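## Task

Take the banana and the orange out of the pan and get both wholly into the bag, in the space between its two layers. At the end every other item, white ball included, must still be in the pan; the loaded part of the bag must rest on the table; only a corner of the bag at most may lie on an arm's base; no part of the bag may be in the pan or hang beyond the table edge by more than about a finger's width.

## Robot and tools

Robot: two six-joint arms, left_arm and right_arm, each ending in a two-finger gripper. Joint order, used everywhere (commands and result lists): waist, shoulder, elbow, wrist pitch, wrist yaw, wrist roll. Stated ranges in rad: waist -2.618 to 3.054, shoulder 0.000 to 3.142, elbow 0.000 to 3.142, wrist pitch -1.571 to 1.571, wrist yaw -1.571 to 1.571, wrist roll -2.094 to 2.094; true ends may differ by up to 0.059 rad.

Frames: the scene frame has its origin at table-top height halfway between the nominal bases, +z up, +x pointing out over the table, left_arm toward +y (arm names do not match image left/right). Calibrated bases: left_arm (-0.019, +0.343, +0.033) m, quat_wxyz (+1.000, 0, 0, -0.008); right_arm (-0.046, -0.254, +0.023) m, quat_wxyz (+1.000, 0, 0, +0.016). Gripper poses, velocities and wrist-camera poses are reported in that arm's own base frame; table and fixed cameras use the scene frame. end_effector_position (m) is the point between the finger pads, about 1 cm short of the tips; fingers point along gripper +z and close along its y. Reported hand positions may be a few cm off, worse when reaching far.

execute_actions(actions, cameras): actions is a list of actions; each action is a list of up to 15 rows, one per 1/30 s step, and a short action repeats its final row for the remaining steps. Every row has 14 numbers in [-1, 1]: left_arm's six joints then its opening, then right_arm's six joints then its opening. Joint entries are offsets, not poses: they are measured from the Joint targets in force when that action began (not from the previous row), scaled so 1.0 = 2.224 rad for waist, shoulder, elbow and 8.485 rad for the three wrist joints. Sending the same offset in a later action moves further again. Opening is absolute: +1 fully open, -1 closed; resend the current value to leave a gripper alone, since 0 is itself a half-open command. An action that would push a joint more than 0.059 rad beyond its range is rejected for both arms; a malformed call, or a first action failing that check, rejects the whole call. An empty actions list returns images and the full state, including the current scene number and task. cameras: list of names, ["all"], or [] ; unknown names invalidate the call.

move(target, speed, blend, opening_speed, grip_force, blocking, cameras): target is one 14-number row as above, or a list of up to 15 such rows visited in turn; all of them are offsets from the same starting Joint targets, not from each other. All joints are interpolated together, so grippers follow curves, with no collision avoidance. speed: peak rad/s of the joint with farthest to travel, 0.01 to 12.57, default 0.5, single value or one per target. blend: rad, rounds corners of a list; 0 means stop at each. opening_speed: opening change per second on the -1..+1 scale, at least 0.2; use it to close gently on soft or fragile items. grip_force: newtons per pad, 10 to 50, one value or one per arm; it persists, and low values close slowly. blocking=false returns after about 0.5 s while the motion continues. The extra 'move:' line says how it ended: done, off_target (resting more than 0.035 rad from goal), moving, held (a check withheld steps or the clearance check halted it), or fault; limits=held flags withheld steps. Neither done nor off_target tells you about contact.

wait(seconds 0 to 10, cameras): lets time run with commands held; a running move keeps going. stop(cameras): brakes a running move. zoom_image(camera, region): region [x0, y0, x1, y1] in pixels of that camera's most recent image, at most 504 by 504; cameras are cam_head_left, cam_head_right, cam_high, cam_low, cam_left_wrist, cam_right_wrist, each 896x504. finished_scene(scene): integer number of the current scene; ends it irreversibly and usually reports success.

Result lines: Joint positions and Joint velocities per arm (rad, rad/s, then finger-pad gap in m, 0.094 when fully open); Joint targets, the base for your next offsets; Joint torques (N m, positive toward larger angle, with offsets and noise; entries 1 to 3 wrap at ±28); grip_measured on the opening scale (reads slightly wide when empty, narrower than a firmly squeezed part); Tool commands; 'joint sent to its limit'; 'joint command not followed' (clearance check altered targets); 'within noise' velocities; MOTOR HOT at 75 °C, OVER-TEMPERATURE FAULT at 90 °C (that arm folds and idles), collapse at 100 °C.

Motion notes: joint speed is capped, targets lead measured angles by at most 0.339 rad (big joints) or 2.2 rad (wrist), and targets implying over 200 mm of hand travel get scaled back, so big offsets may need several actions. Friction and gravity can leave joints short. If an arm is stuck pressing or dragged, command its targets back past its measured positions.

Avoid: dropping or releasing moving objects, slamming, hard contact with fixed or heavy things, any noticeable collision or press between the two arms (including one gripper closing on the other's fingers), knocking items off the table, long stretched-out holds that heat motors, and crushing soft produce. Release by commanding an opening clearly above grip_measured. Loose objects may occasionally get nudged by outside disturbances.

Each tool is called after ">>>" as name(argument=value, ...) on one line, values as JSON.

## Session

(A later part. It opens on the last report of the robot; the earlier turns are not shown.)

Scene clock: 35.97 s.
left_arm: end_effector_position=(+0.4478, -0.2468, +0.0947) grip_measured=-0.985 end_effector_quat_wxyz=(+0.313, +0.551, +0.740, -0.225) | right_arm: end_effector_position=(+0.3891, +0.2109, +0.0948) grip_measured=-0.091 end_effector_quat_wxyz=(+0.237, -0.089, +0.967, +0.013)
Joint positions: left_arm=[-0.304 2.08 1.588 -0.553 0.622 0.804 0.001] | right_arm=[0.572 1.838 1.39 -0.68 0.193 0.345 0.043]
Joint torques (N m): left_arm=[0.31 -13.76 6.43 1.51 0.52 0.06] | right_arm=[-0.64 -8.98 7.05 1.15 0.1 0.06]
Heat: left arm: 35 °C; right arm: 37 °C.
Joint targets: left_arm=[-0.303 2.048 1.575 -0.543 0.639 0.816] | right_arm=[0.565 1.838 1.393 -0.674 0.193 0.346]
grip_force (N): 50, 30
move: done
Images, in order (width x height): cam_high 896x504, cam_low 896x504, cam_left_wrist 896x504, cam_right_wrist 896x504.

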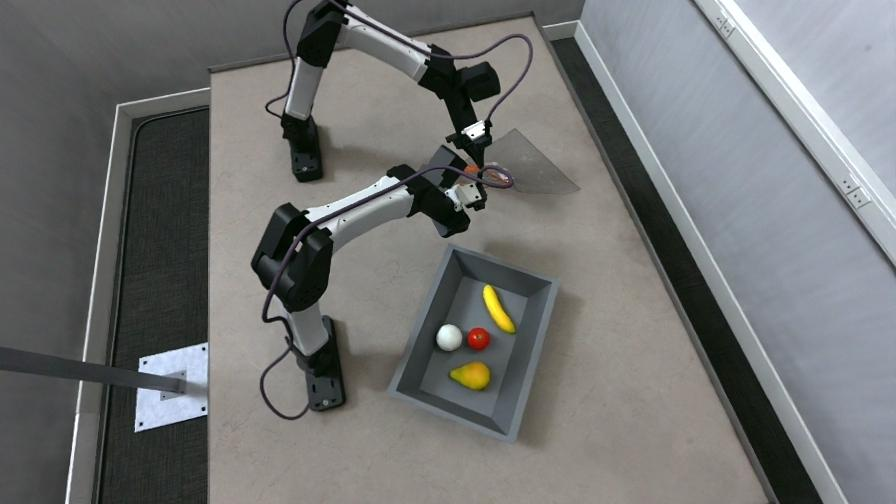

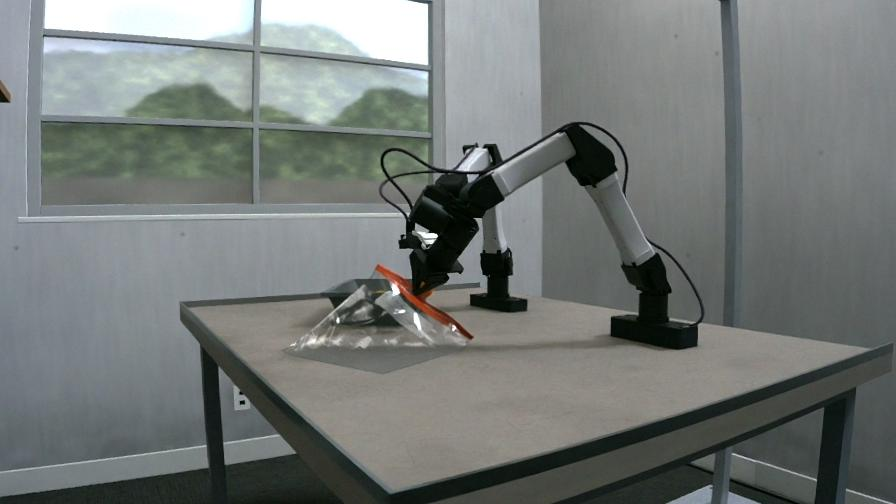

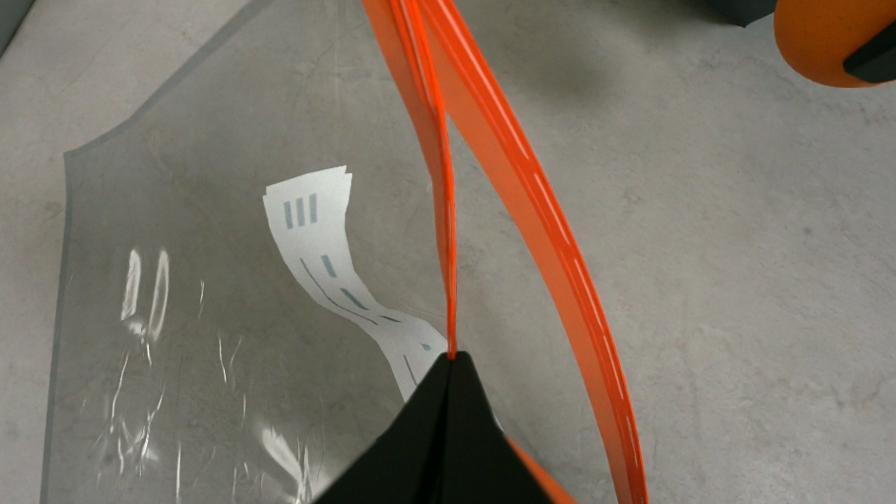

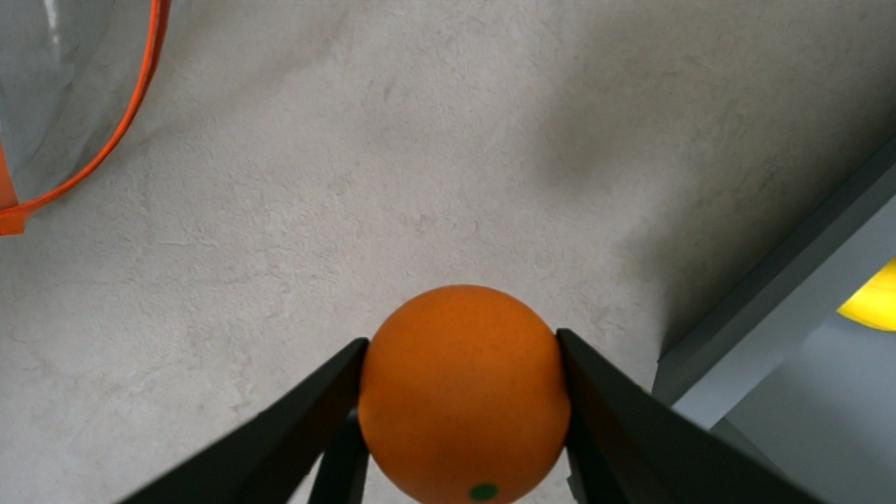

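>>> move(target=[0,0.0301,-0.0279,0.0106,0,0,-1,0.0292,-0.0081,-0.0238,0.0174,0.003,-0.004,-0.1], speed=0.3, cameras=["cam_left_wrist","cam_right_wrist","cam_low","cam_high"])

>>> zoom_image(camera="cam_high", region=[380, 90, 600, 270])

Scene clock: 38.17 s.
left_arm: end_effector_position=(+0.4468, -0.2467, +0.0730) grip_measured=-0.985 end_effector_quat_wxyz=(+0.316, +0.552, +0.739, -0.225) | right_arm: end_effector_position=(+0.3918, +0.2390, +0.0940) grip_measured=-0.091 end_effector_quat_wxyz=(+0.278, -0.119, +0.953, +0.030)
Joint positions: left_arm=[-0.304 2.098 1.522 -0.463 0.623 0.804 0.001] | right_arm=[0.626 1.838 1.343 -0.545 0.208 0.32 0.043]
Joint torques (N m): left_arm=[0.28 -9.92 6.67 1.52 0.5 0.07] | right_arm=[0.42 -10.59 6.53 1.47 0.2 -0.02]
Heat: left arm: 35 °C; right arm: 38 °C.
Joint targets: left_arm=[-0.303 2.115 1.513 -0.453 0.639 0.815] | right_arm=[0.630 1.820 1.340 -0.527 0.219 0.312]
grip_force (N): 50, 30
move: done
Images, in order (width x height): cam_high 896x504, cam_low 896x504, cam_left_wrist 896x504, cam_right_wrist 896x504.

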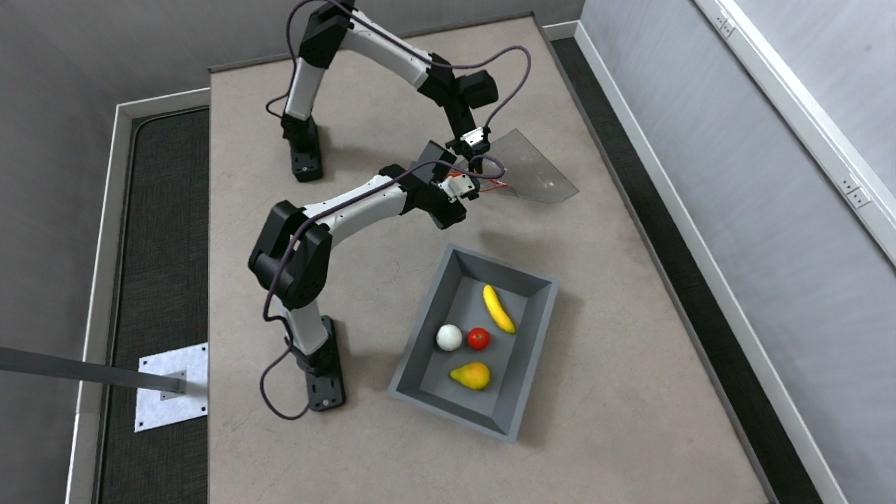

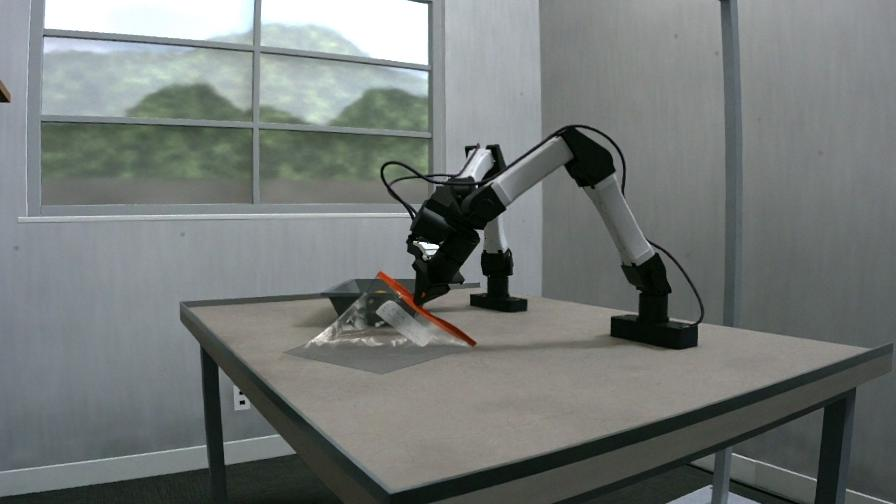

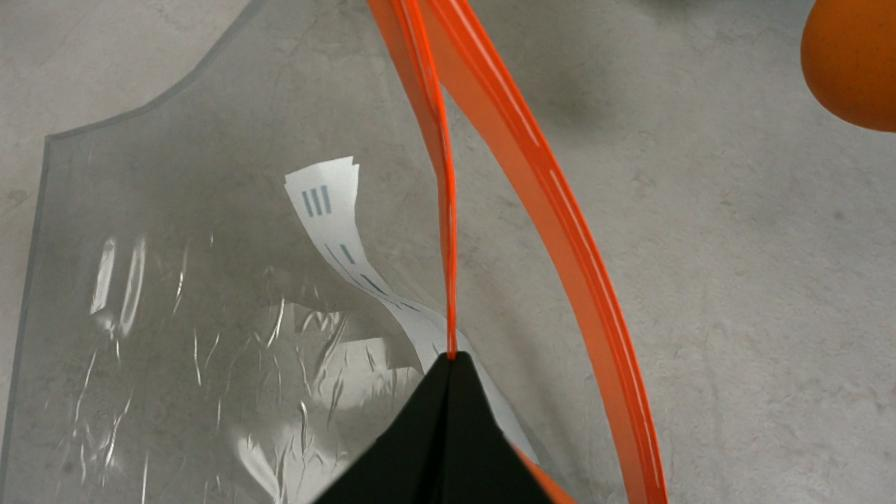

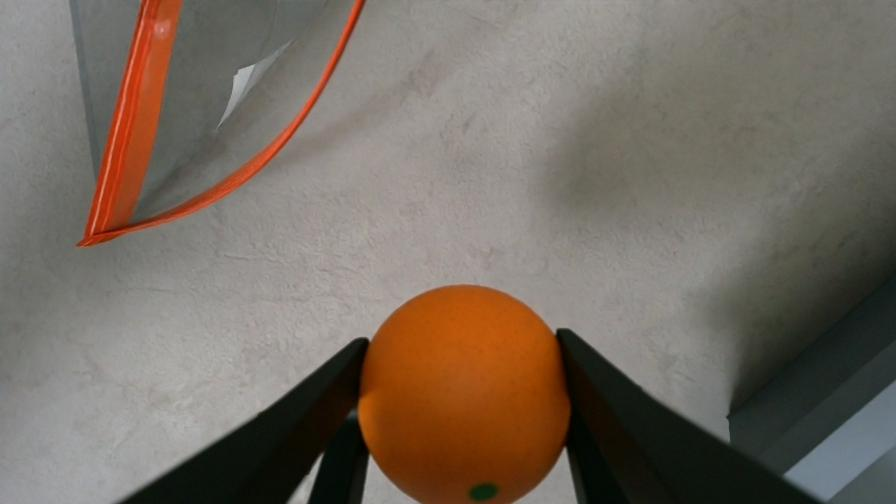

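Scaled by 2.291 from the camera's 896x504 image, which has a finer 1280x720 frame.

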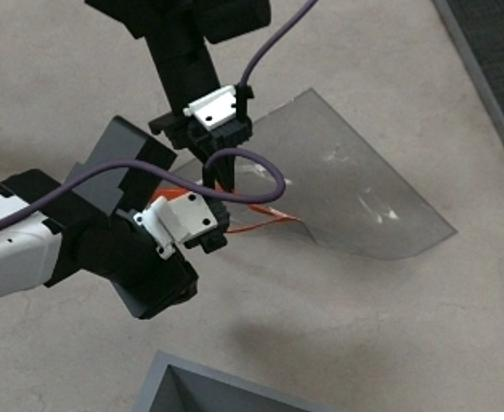

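>>> execute_actions(actions=[])

Scene clock: 39.87 s.
left_arm: end_effector_position=(+0.4468, -0.2467, +0.0731) grip_measured=-0.985 end_effector_quat_wxyz=(+0.316, +0.552, +0.738, -0.225) | right_arm: end_effector_position=(+0.3918, +0.2391, +0.0940) grip_measured=-0.091 end_effector_quat_wxyz=(+0.278, -0.120, +0.953, +0.030)
Joint positions: left_arm=[-0.304 2.098 1.522 -0.462 0.623 0.804 0.001] | right_arm=[0.626 1.838 1.343 -0.545 0.208 0.32 0.043]
Joint velocities: within noise
Joint torques (N m): left_arm=[0.27 -9.94 6.69 1.53 0.5 0.05] | right_arm=[0.42 -10.59 6.54 1.41 0.19 -0.04]
Heat: left arm: 35 °C; right arm: 38 °C.
Joint targets: left_arm=[-0.303 2.115 1.513 -0.453 0.639 0.815] | right_arm=[0.630 1.820 1.340 -0.527 0.219 0.312]
Tool commands: left_gripper/opening=-1.0 right_gripper/opening=-0.1
grip_force (N): 50, 30

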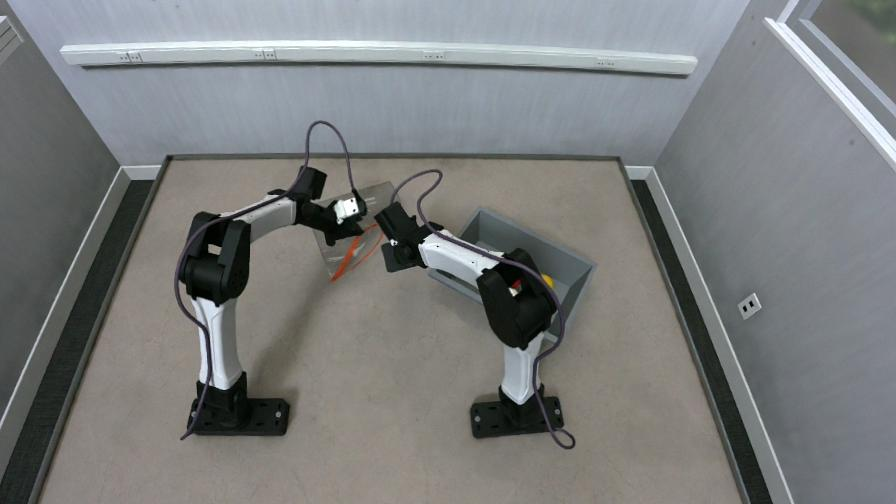

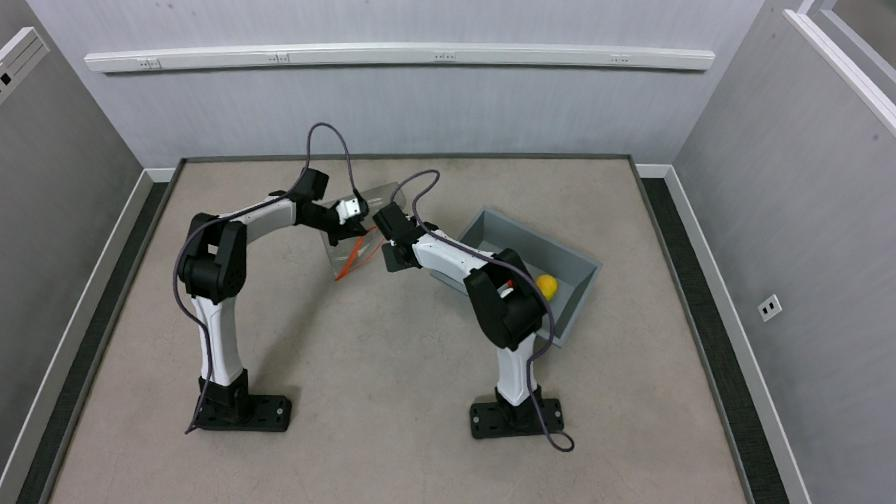

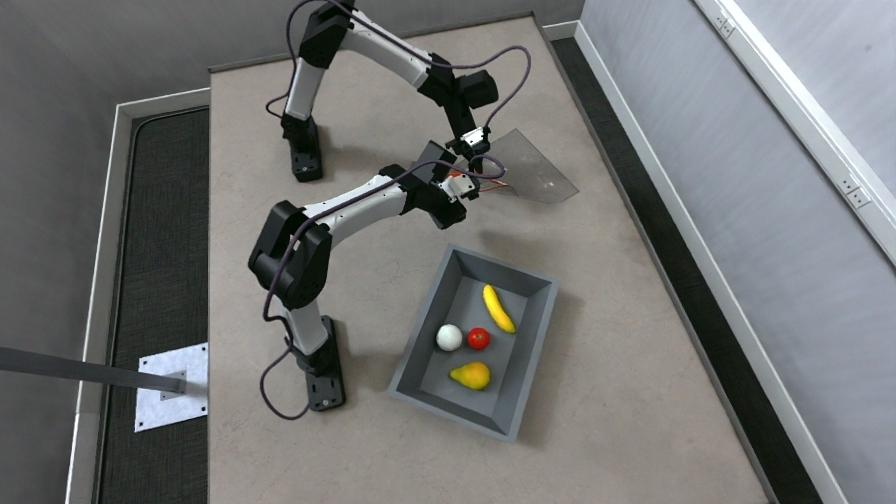

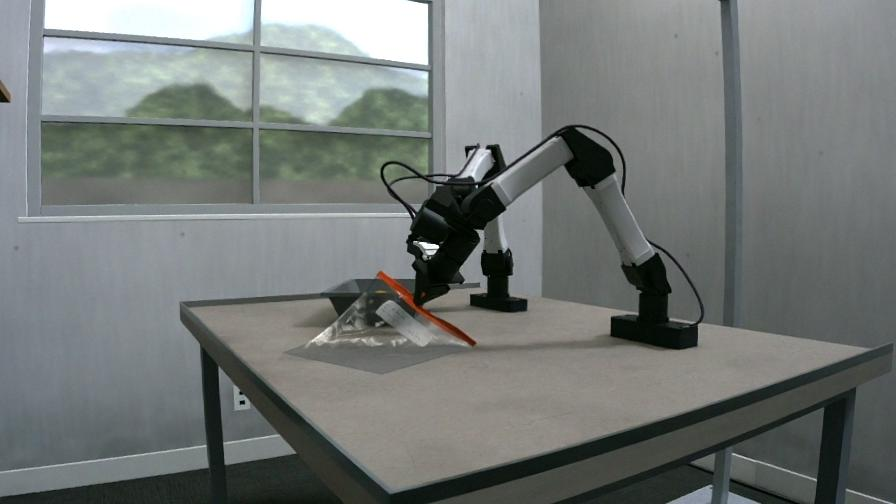

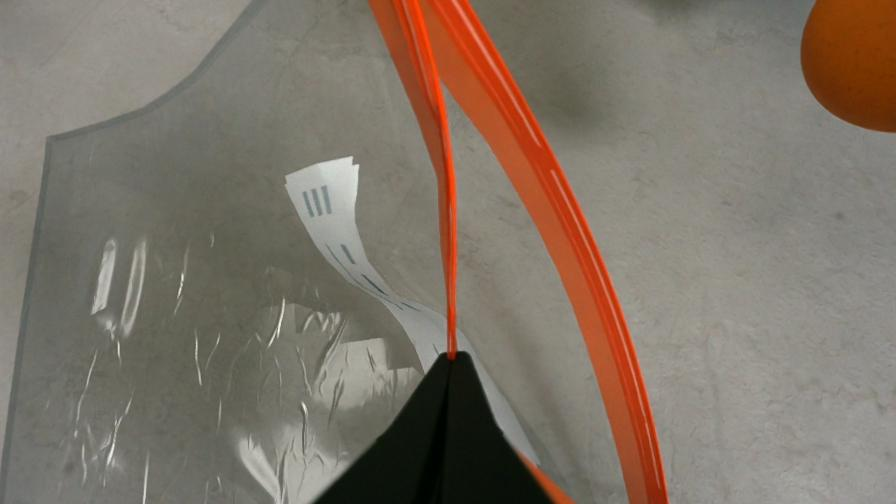

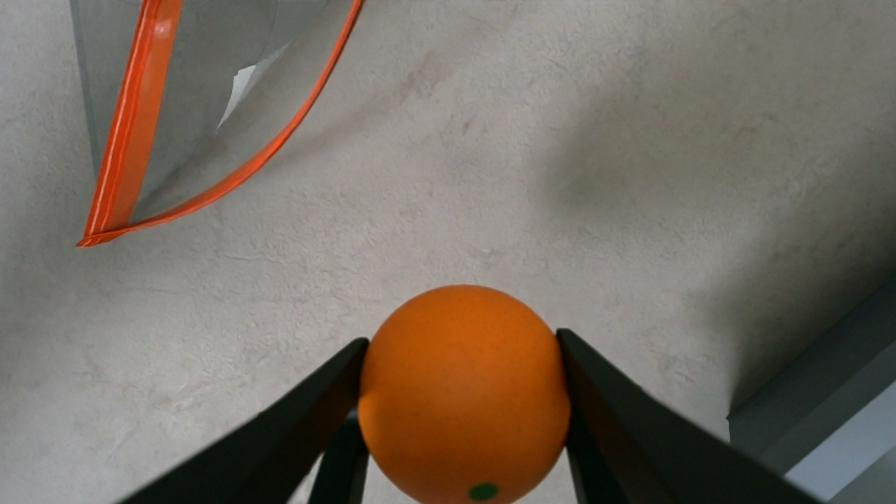

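>>> zoom_image(camera="cam_low", region=[270, 220, 520, 400])

>>> zoom_image(camera="cam_head_right", region=[290, 160, 460, 300])

>>> zoom_image(camera="cam_high", region=[420, 110, 600, 230])

Scaled by 2.016 from the camera's 896x504 image, which has a finer 1280x720 frame.

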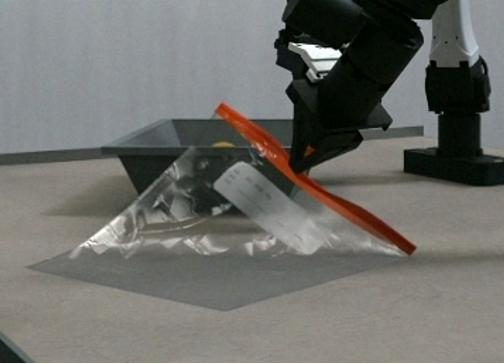

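Scaled by 2.965 from the camera's 896x504 image, which has a finer 1280x720 frame.

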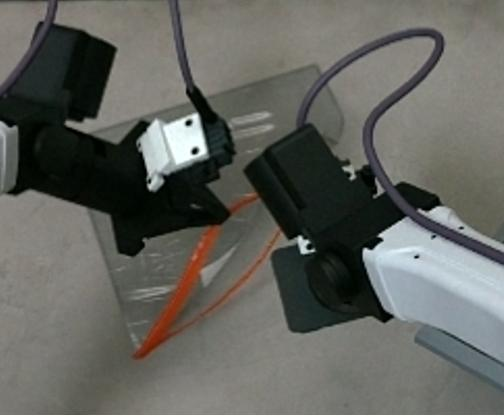

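Scaled by 2.800 from the camera's 896x504 image, which has a finer 1280x720 frame.

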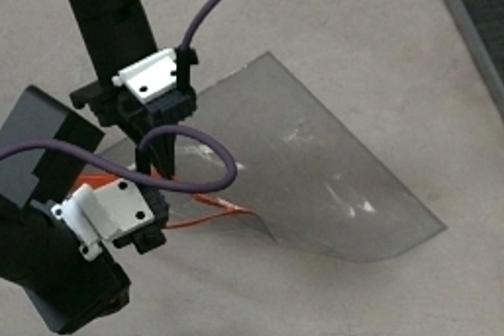

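>>> move(target=[0,0,0,0,0,0,-1, 0.0198,-0.0674,-0.0787,0.002,0.0015,0.0064,-0.1], speed=0.5)

>>> move(target=[-0.0576,0.1147,0.298,-0.0845,-0.0491,0.0029,-1, 0,0,0,0,0,0,-0.1], speed=0.5, cameras=["all"])

Scene clock: 46.20 s.
left_arm: end_effector_position=(+0.4468, -0.2467, +0.0731) grip_measured=-0.985 end_effector_quat_wxyz=(+0.316, +0.552, +0.738, -0.225) | right_arm: end_effector_position=(+0.3495, +0.2277, +0.0889) grip_measured=-0.091 end_effector_quat_wxyz=(+0.270, -0.121, +0.955, +0.030)
Joint positions: left_arm=[-0.304 2.098 1.522 -0.462 0.623 0.804 0.001] | right_arm=[0.669 1.705 1.17 -0.528 0.22 0.358 0.043]
Joint torques (N m): left_arm=[0.31 -9.87 6.67 1.53 0.5 0.06] | right_arm=[0.51 -10.84 6.26 1.36 0.22 0.11]
Heat: left arm: 35 °C; right arm: 40 °C.
Joint targets: left_arm=[-0.303 2.115 1.513 -0.453 0.639 0.815] | right_arm=[0.674 1.670 1.165 -0.510 0.232 0.366]
grip_force (N): 50, 30
move: done

Scene clock: 48.40 s.
left_arm: end_effector_position=(+0.4471, -0.2489, +0.0765) grip_measured=-0.985 end_effector_quat_wxyz=(+0.131, +0.590, +0.791, -0.095) | right_arm: end_effector_position=(+0.3495, +0.2278, +0.0890) grip_measured=-0.091 end_effector_quat_wxyz=(+0.270, -0.121, +0.955, +0.030)
Joint positions: left_arm=[-0.427 2.347 2.153 -1.157 0.24 0.829 0.001] | right_arm=[0.669 1.705 1.17 -0.527 0.22 0.359 0.043]
Joint torques (N m): left_arm=[-0.12 -11.07 9.59 0.72 0.01 0.06] | right_arm=[0.5 -10.84 6.26 1.37 0.2 0.13]
Heat: left arm: 35 °C; right arm: 40 °C.
Joint targets: left_arm=[-0.431 2.370 2.176 -1.170 0.223 0.840] | right_arm=[0.674 1.670 1.165 -0.509 0.232 0.366]
grip_force (N): 50, 30
move: done

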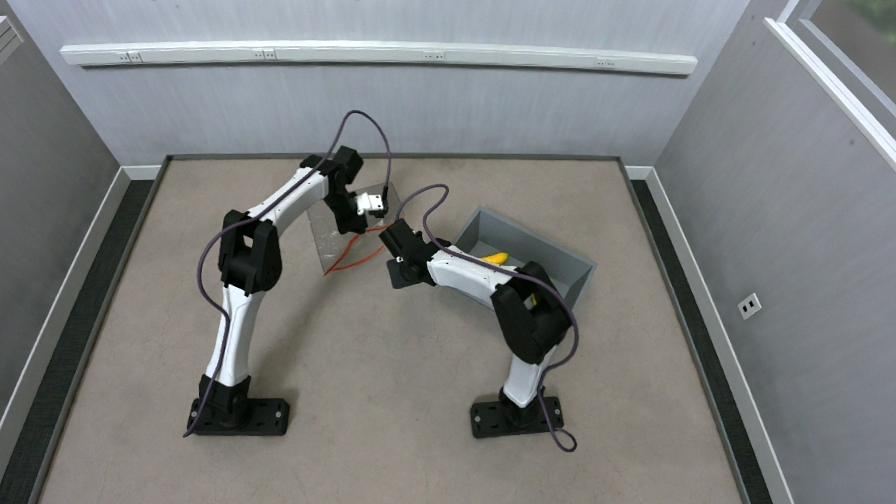

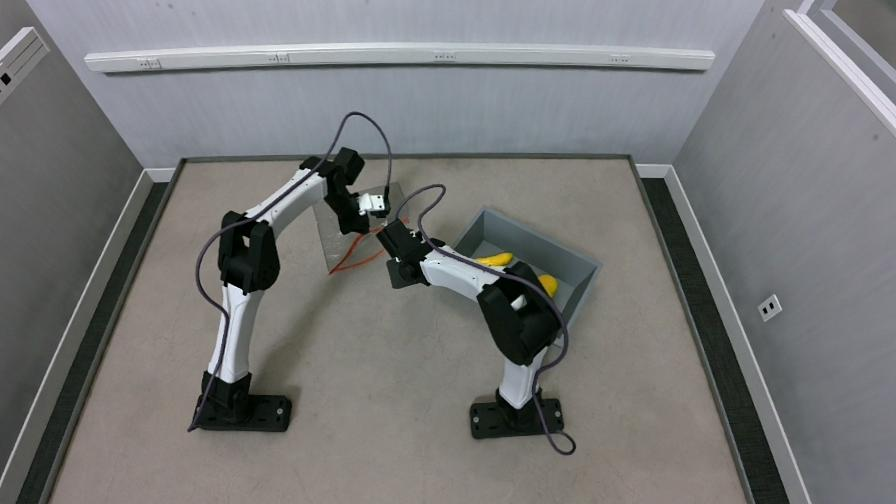

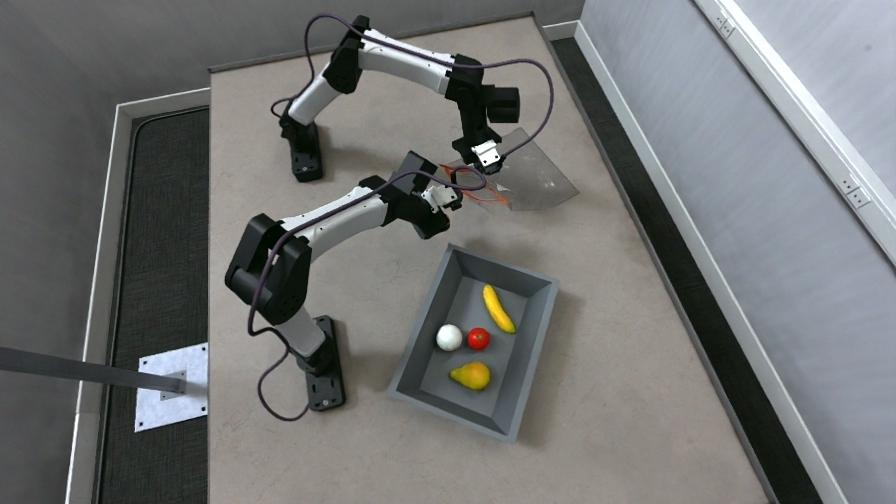

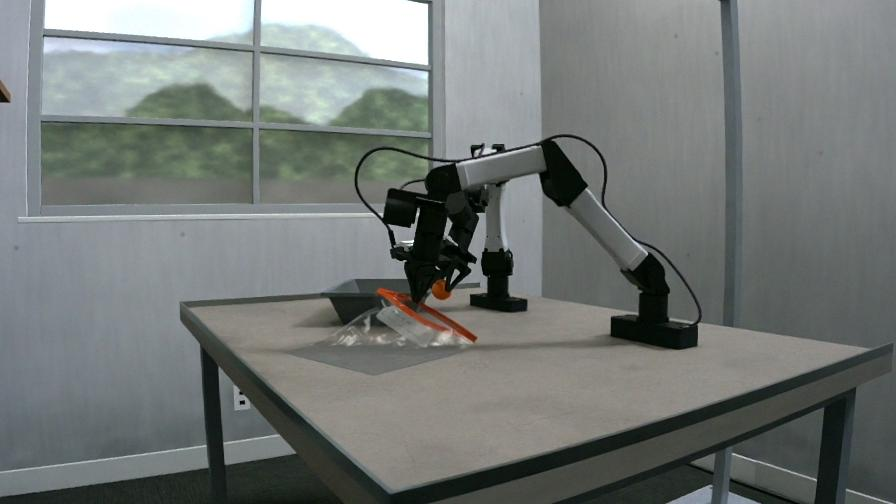

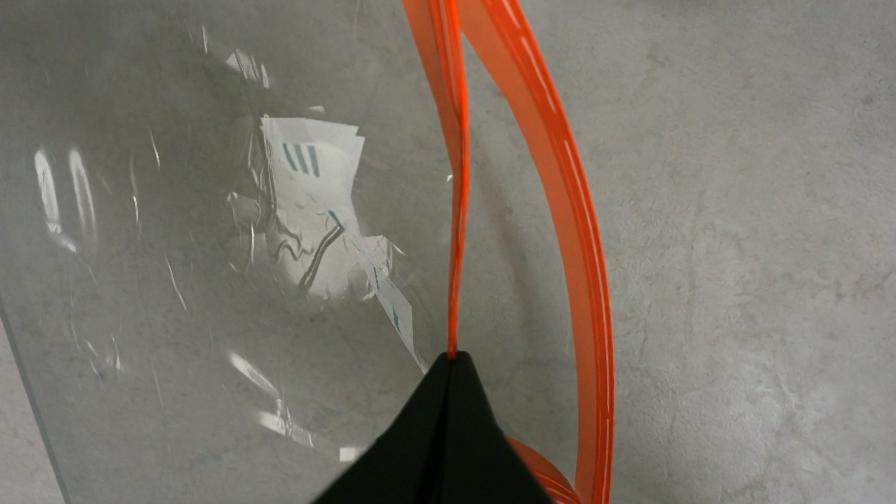

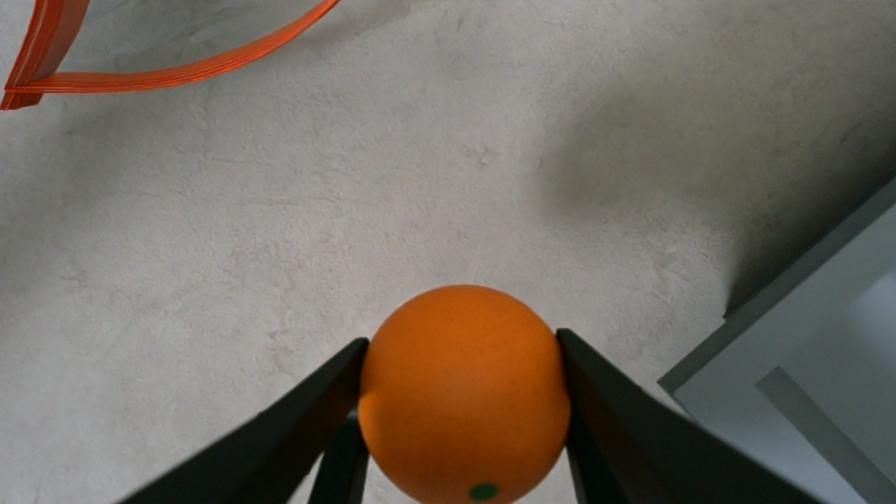

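>>> zoom_image(camera="cam_low", region=[270, 220, 520, 400])

>>> zoom_image(camera="cam_high", region=[420, 110, 600, 230])

>>> zoom_image(camera="cam_head_right", region=[290, 160, 460, 300])

Scaled by 2.016 from the camera's 896x504 image, which has a finer 1280x720 frame.

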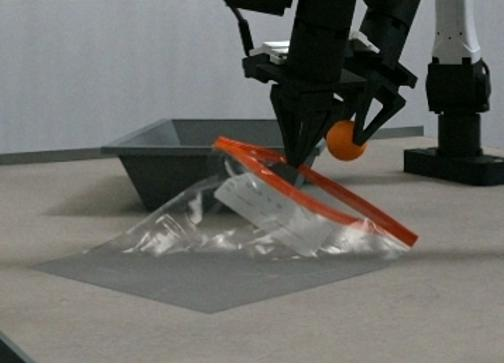

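Scaled by 2.800 from the camera's 896x504 image, which has a finer 1280x720 frame.

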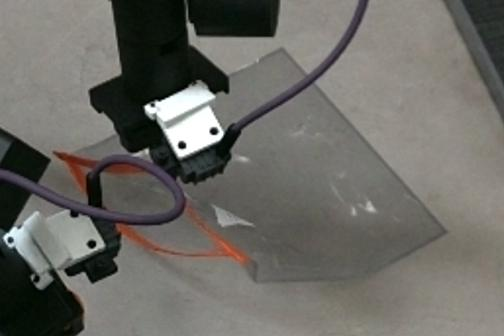

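Scaled by 2.965 from the camera's 896x504 image, which has a finer 1280x720 frame.

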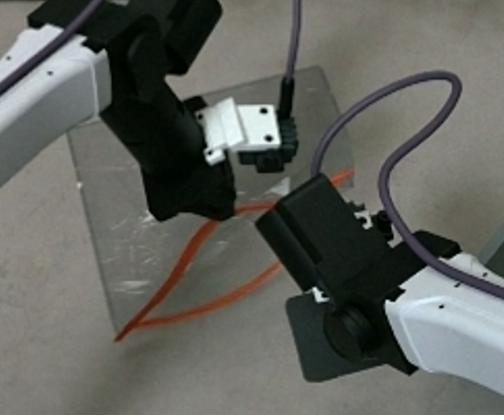

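>>> move(target=[0,0.002,-0.0724,0.0189,0,0,-1, 0,0,0,0,0,0,-0.1], speed=0.3, cameras=["all"])

>>> zoom_image(camera="cam_low", region=[270, 220, 520, 400])

Scene clock: 52.83 s.
left_arm: end_effector_position=(+0.4473, -0.2489, +0.0393) grip_measured=-0.985 end_effector_quat_wxyz=(+0.129, +0.590, +0.791, -0.095) | right_arm: end_effector_position=(+0.3495, +0.2278, +0.0890) grip_measured=-0.091 end_effector_quat_wxyz=(+0.270, -0.121, +0.955, +0.030)
Joint positions: left_arm=[-0.427 2.356 2.023 -1.02 0.239 0.829 0.001] | right_arm=[0.669 1.705 1.17 -0.527 0.22 0.359 0.043]
Joint torques (N m): left_arm=[-0.13 -11.56 6.6 0.98 0.02 0.05] | right_arm=[0.53 -10.84 6.24 1.37 0.2 0.12]
Heat: left arm: 37 °C; right arm: 41 °C.
Joint targets: left_arm=[-0.431 2.374 2.015 -1.009 0.223 0.840] | right_arm=[0.674 1.670 1.165 -0.509 0.232 0.366]
grip_force (N): 50, 30
move: done

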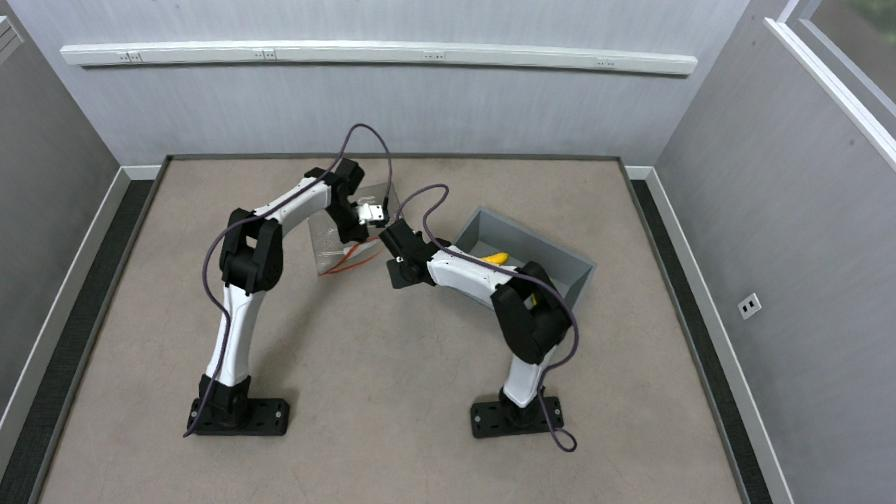

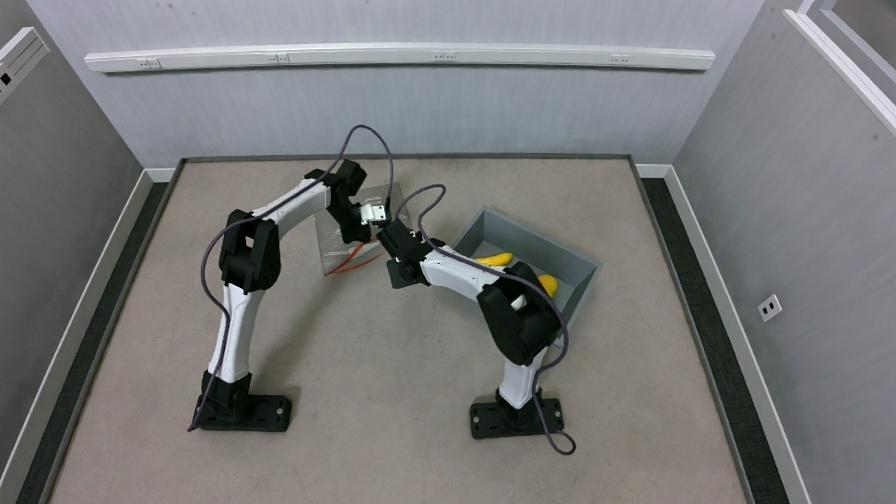

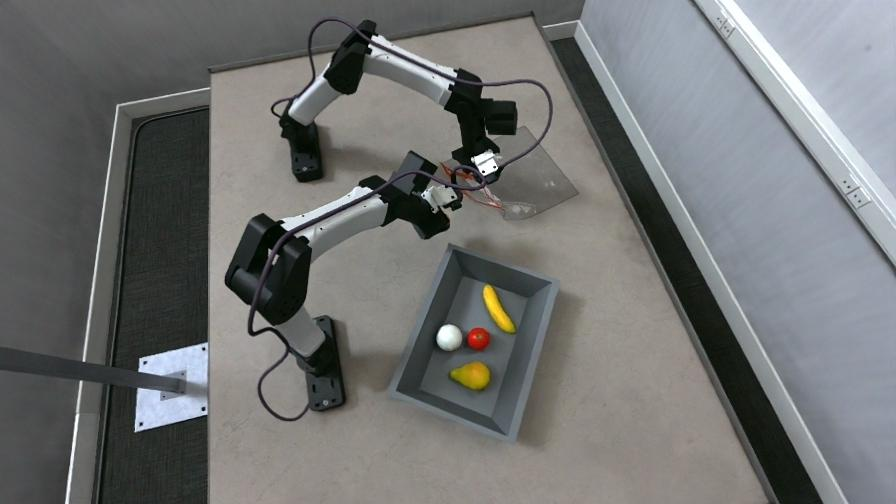

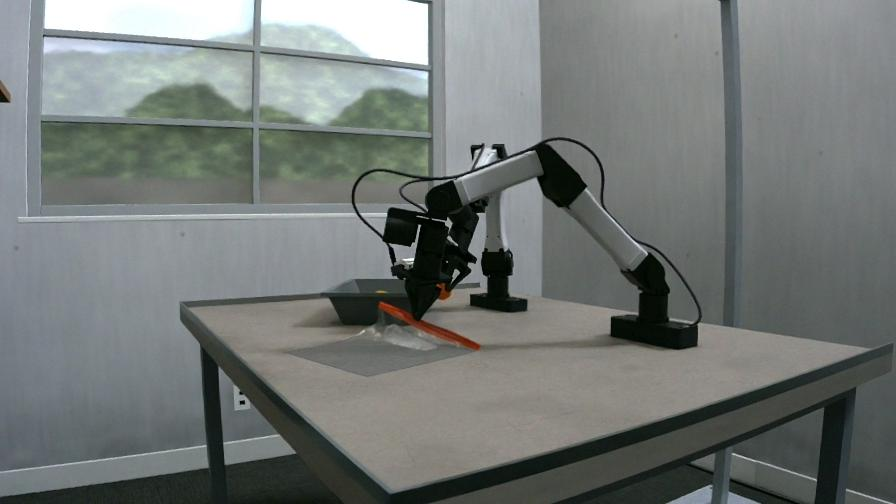

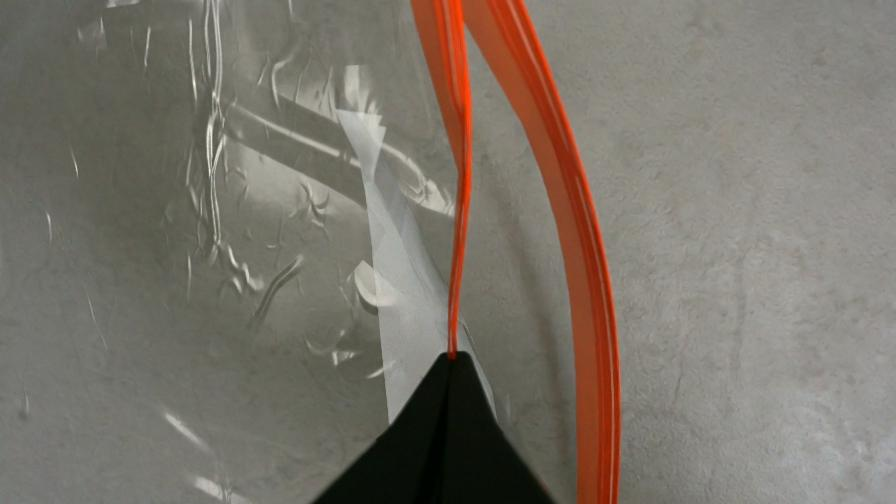

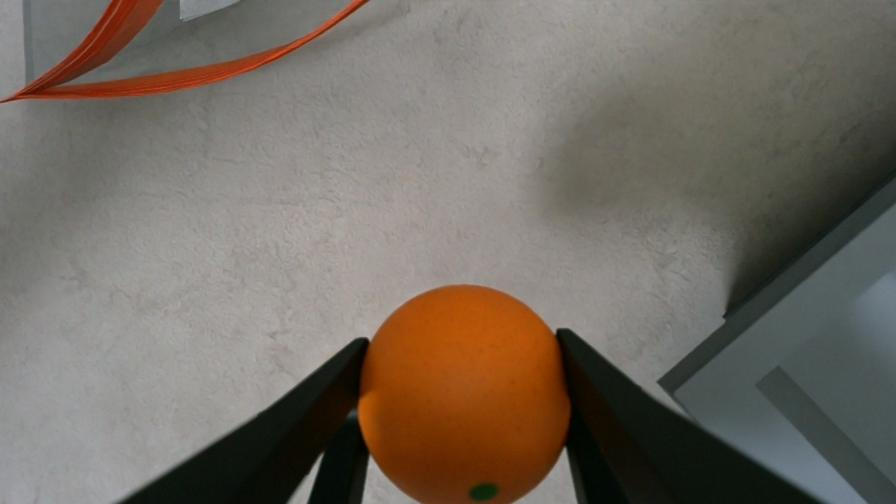

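Scaled by 2.016 from the camera's 896x504 image, which has a finer 1280x720 frame.

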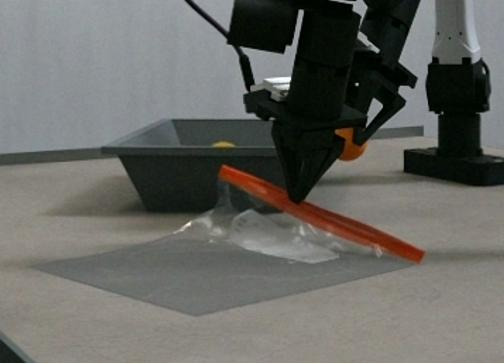

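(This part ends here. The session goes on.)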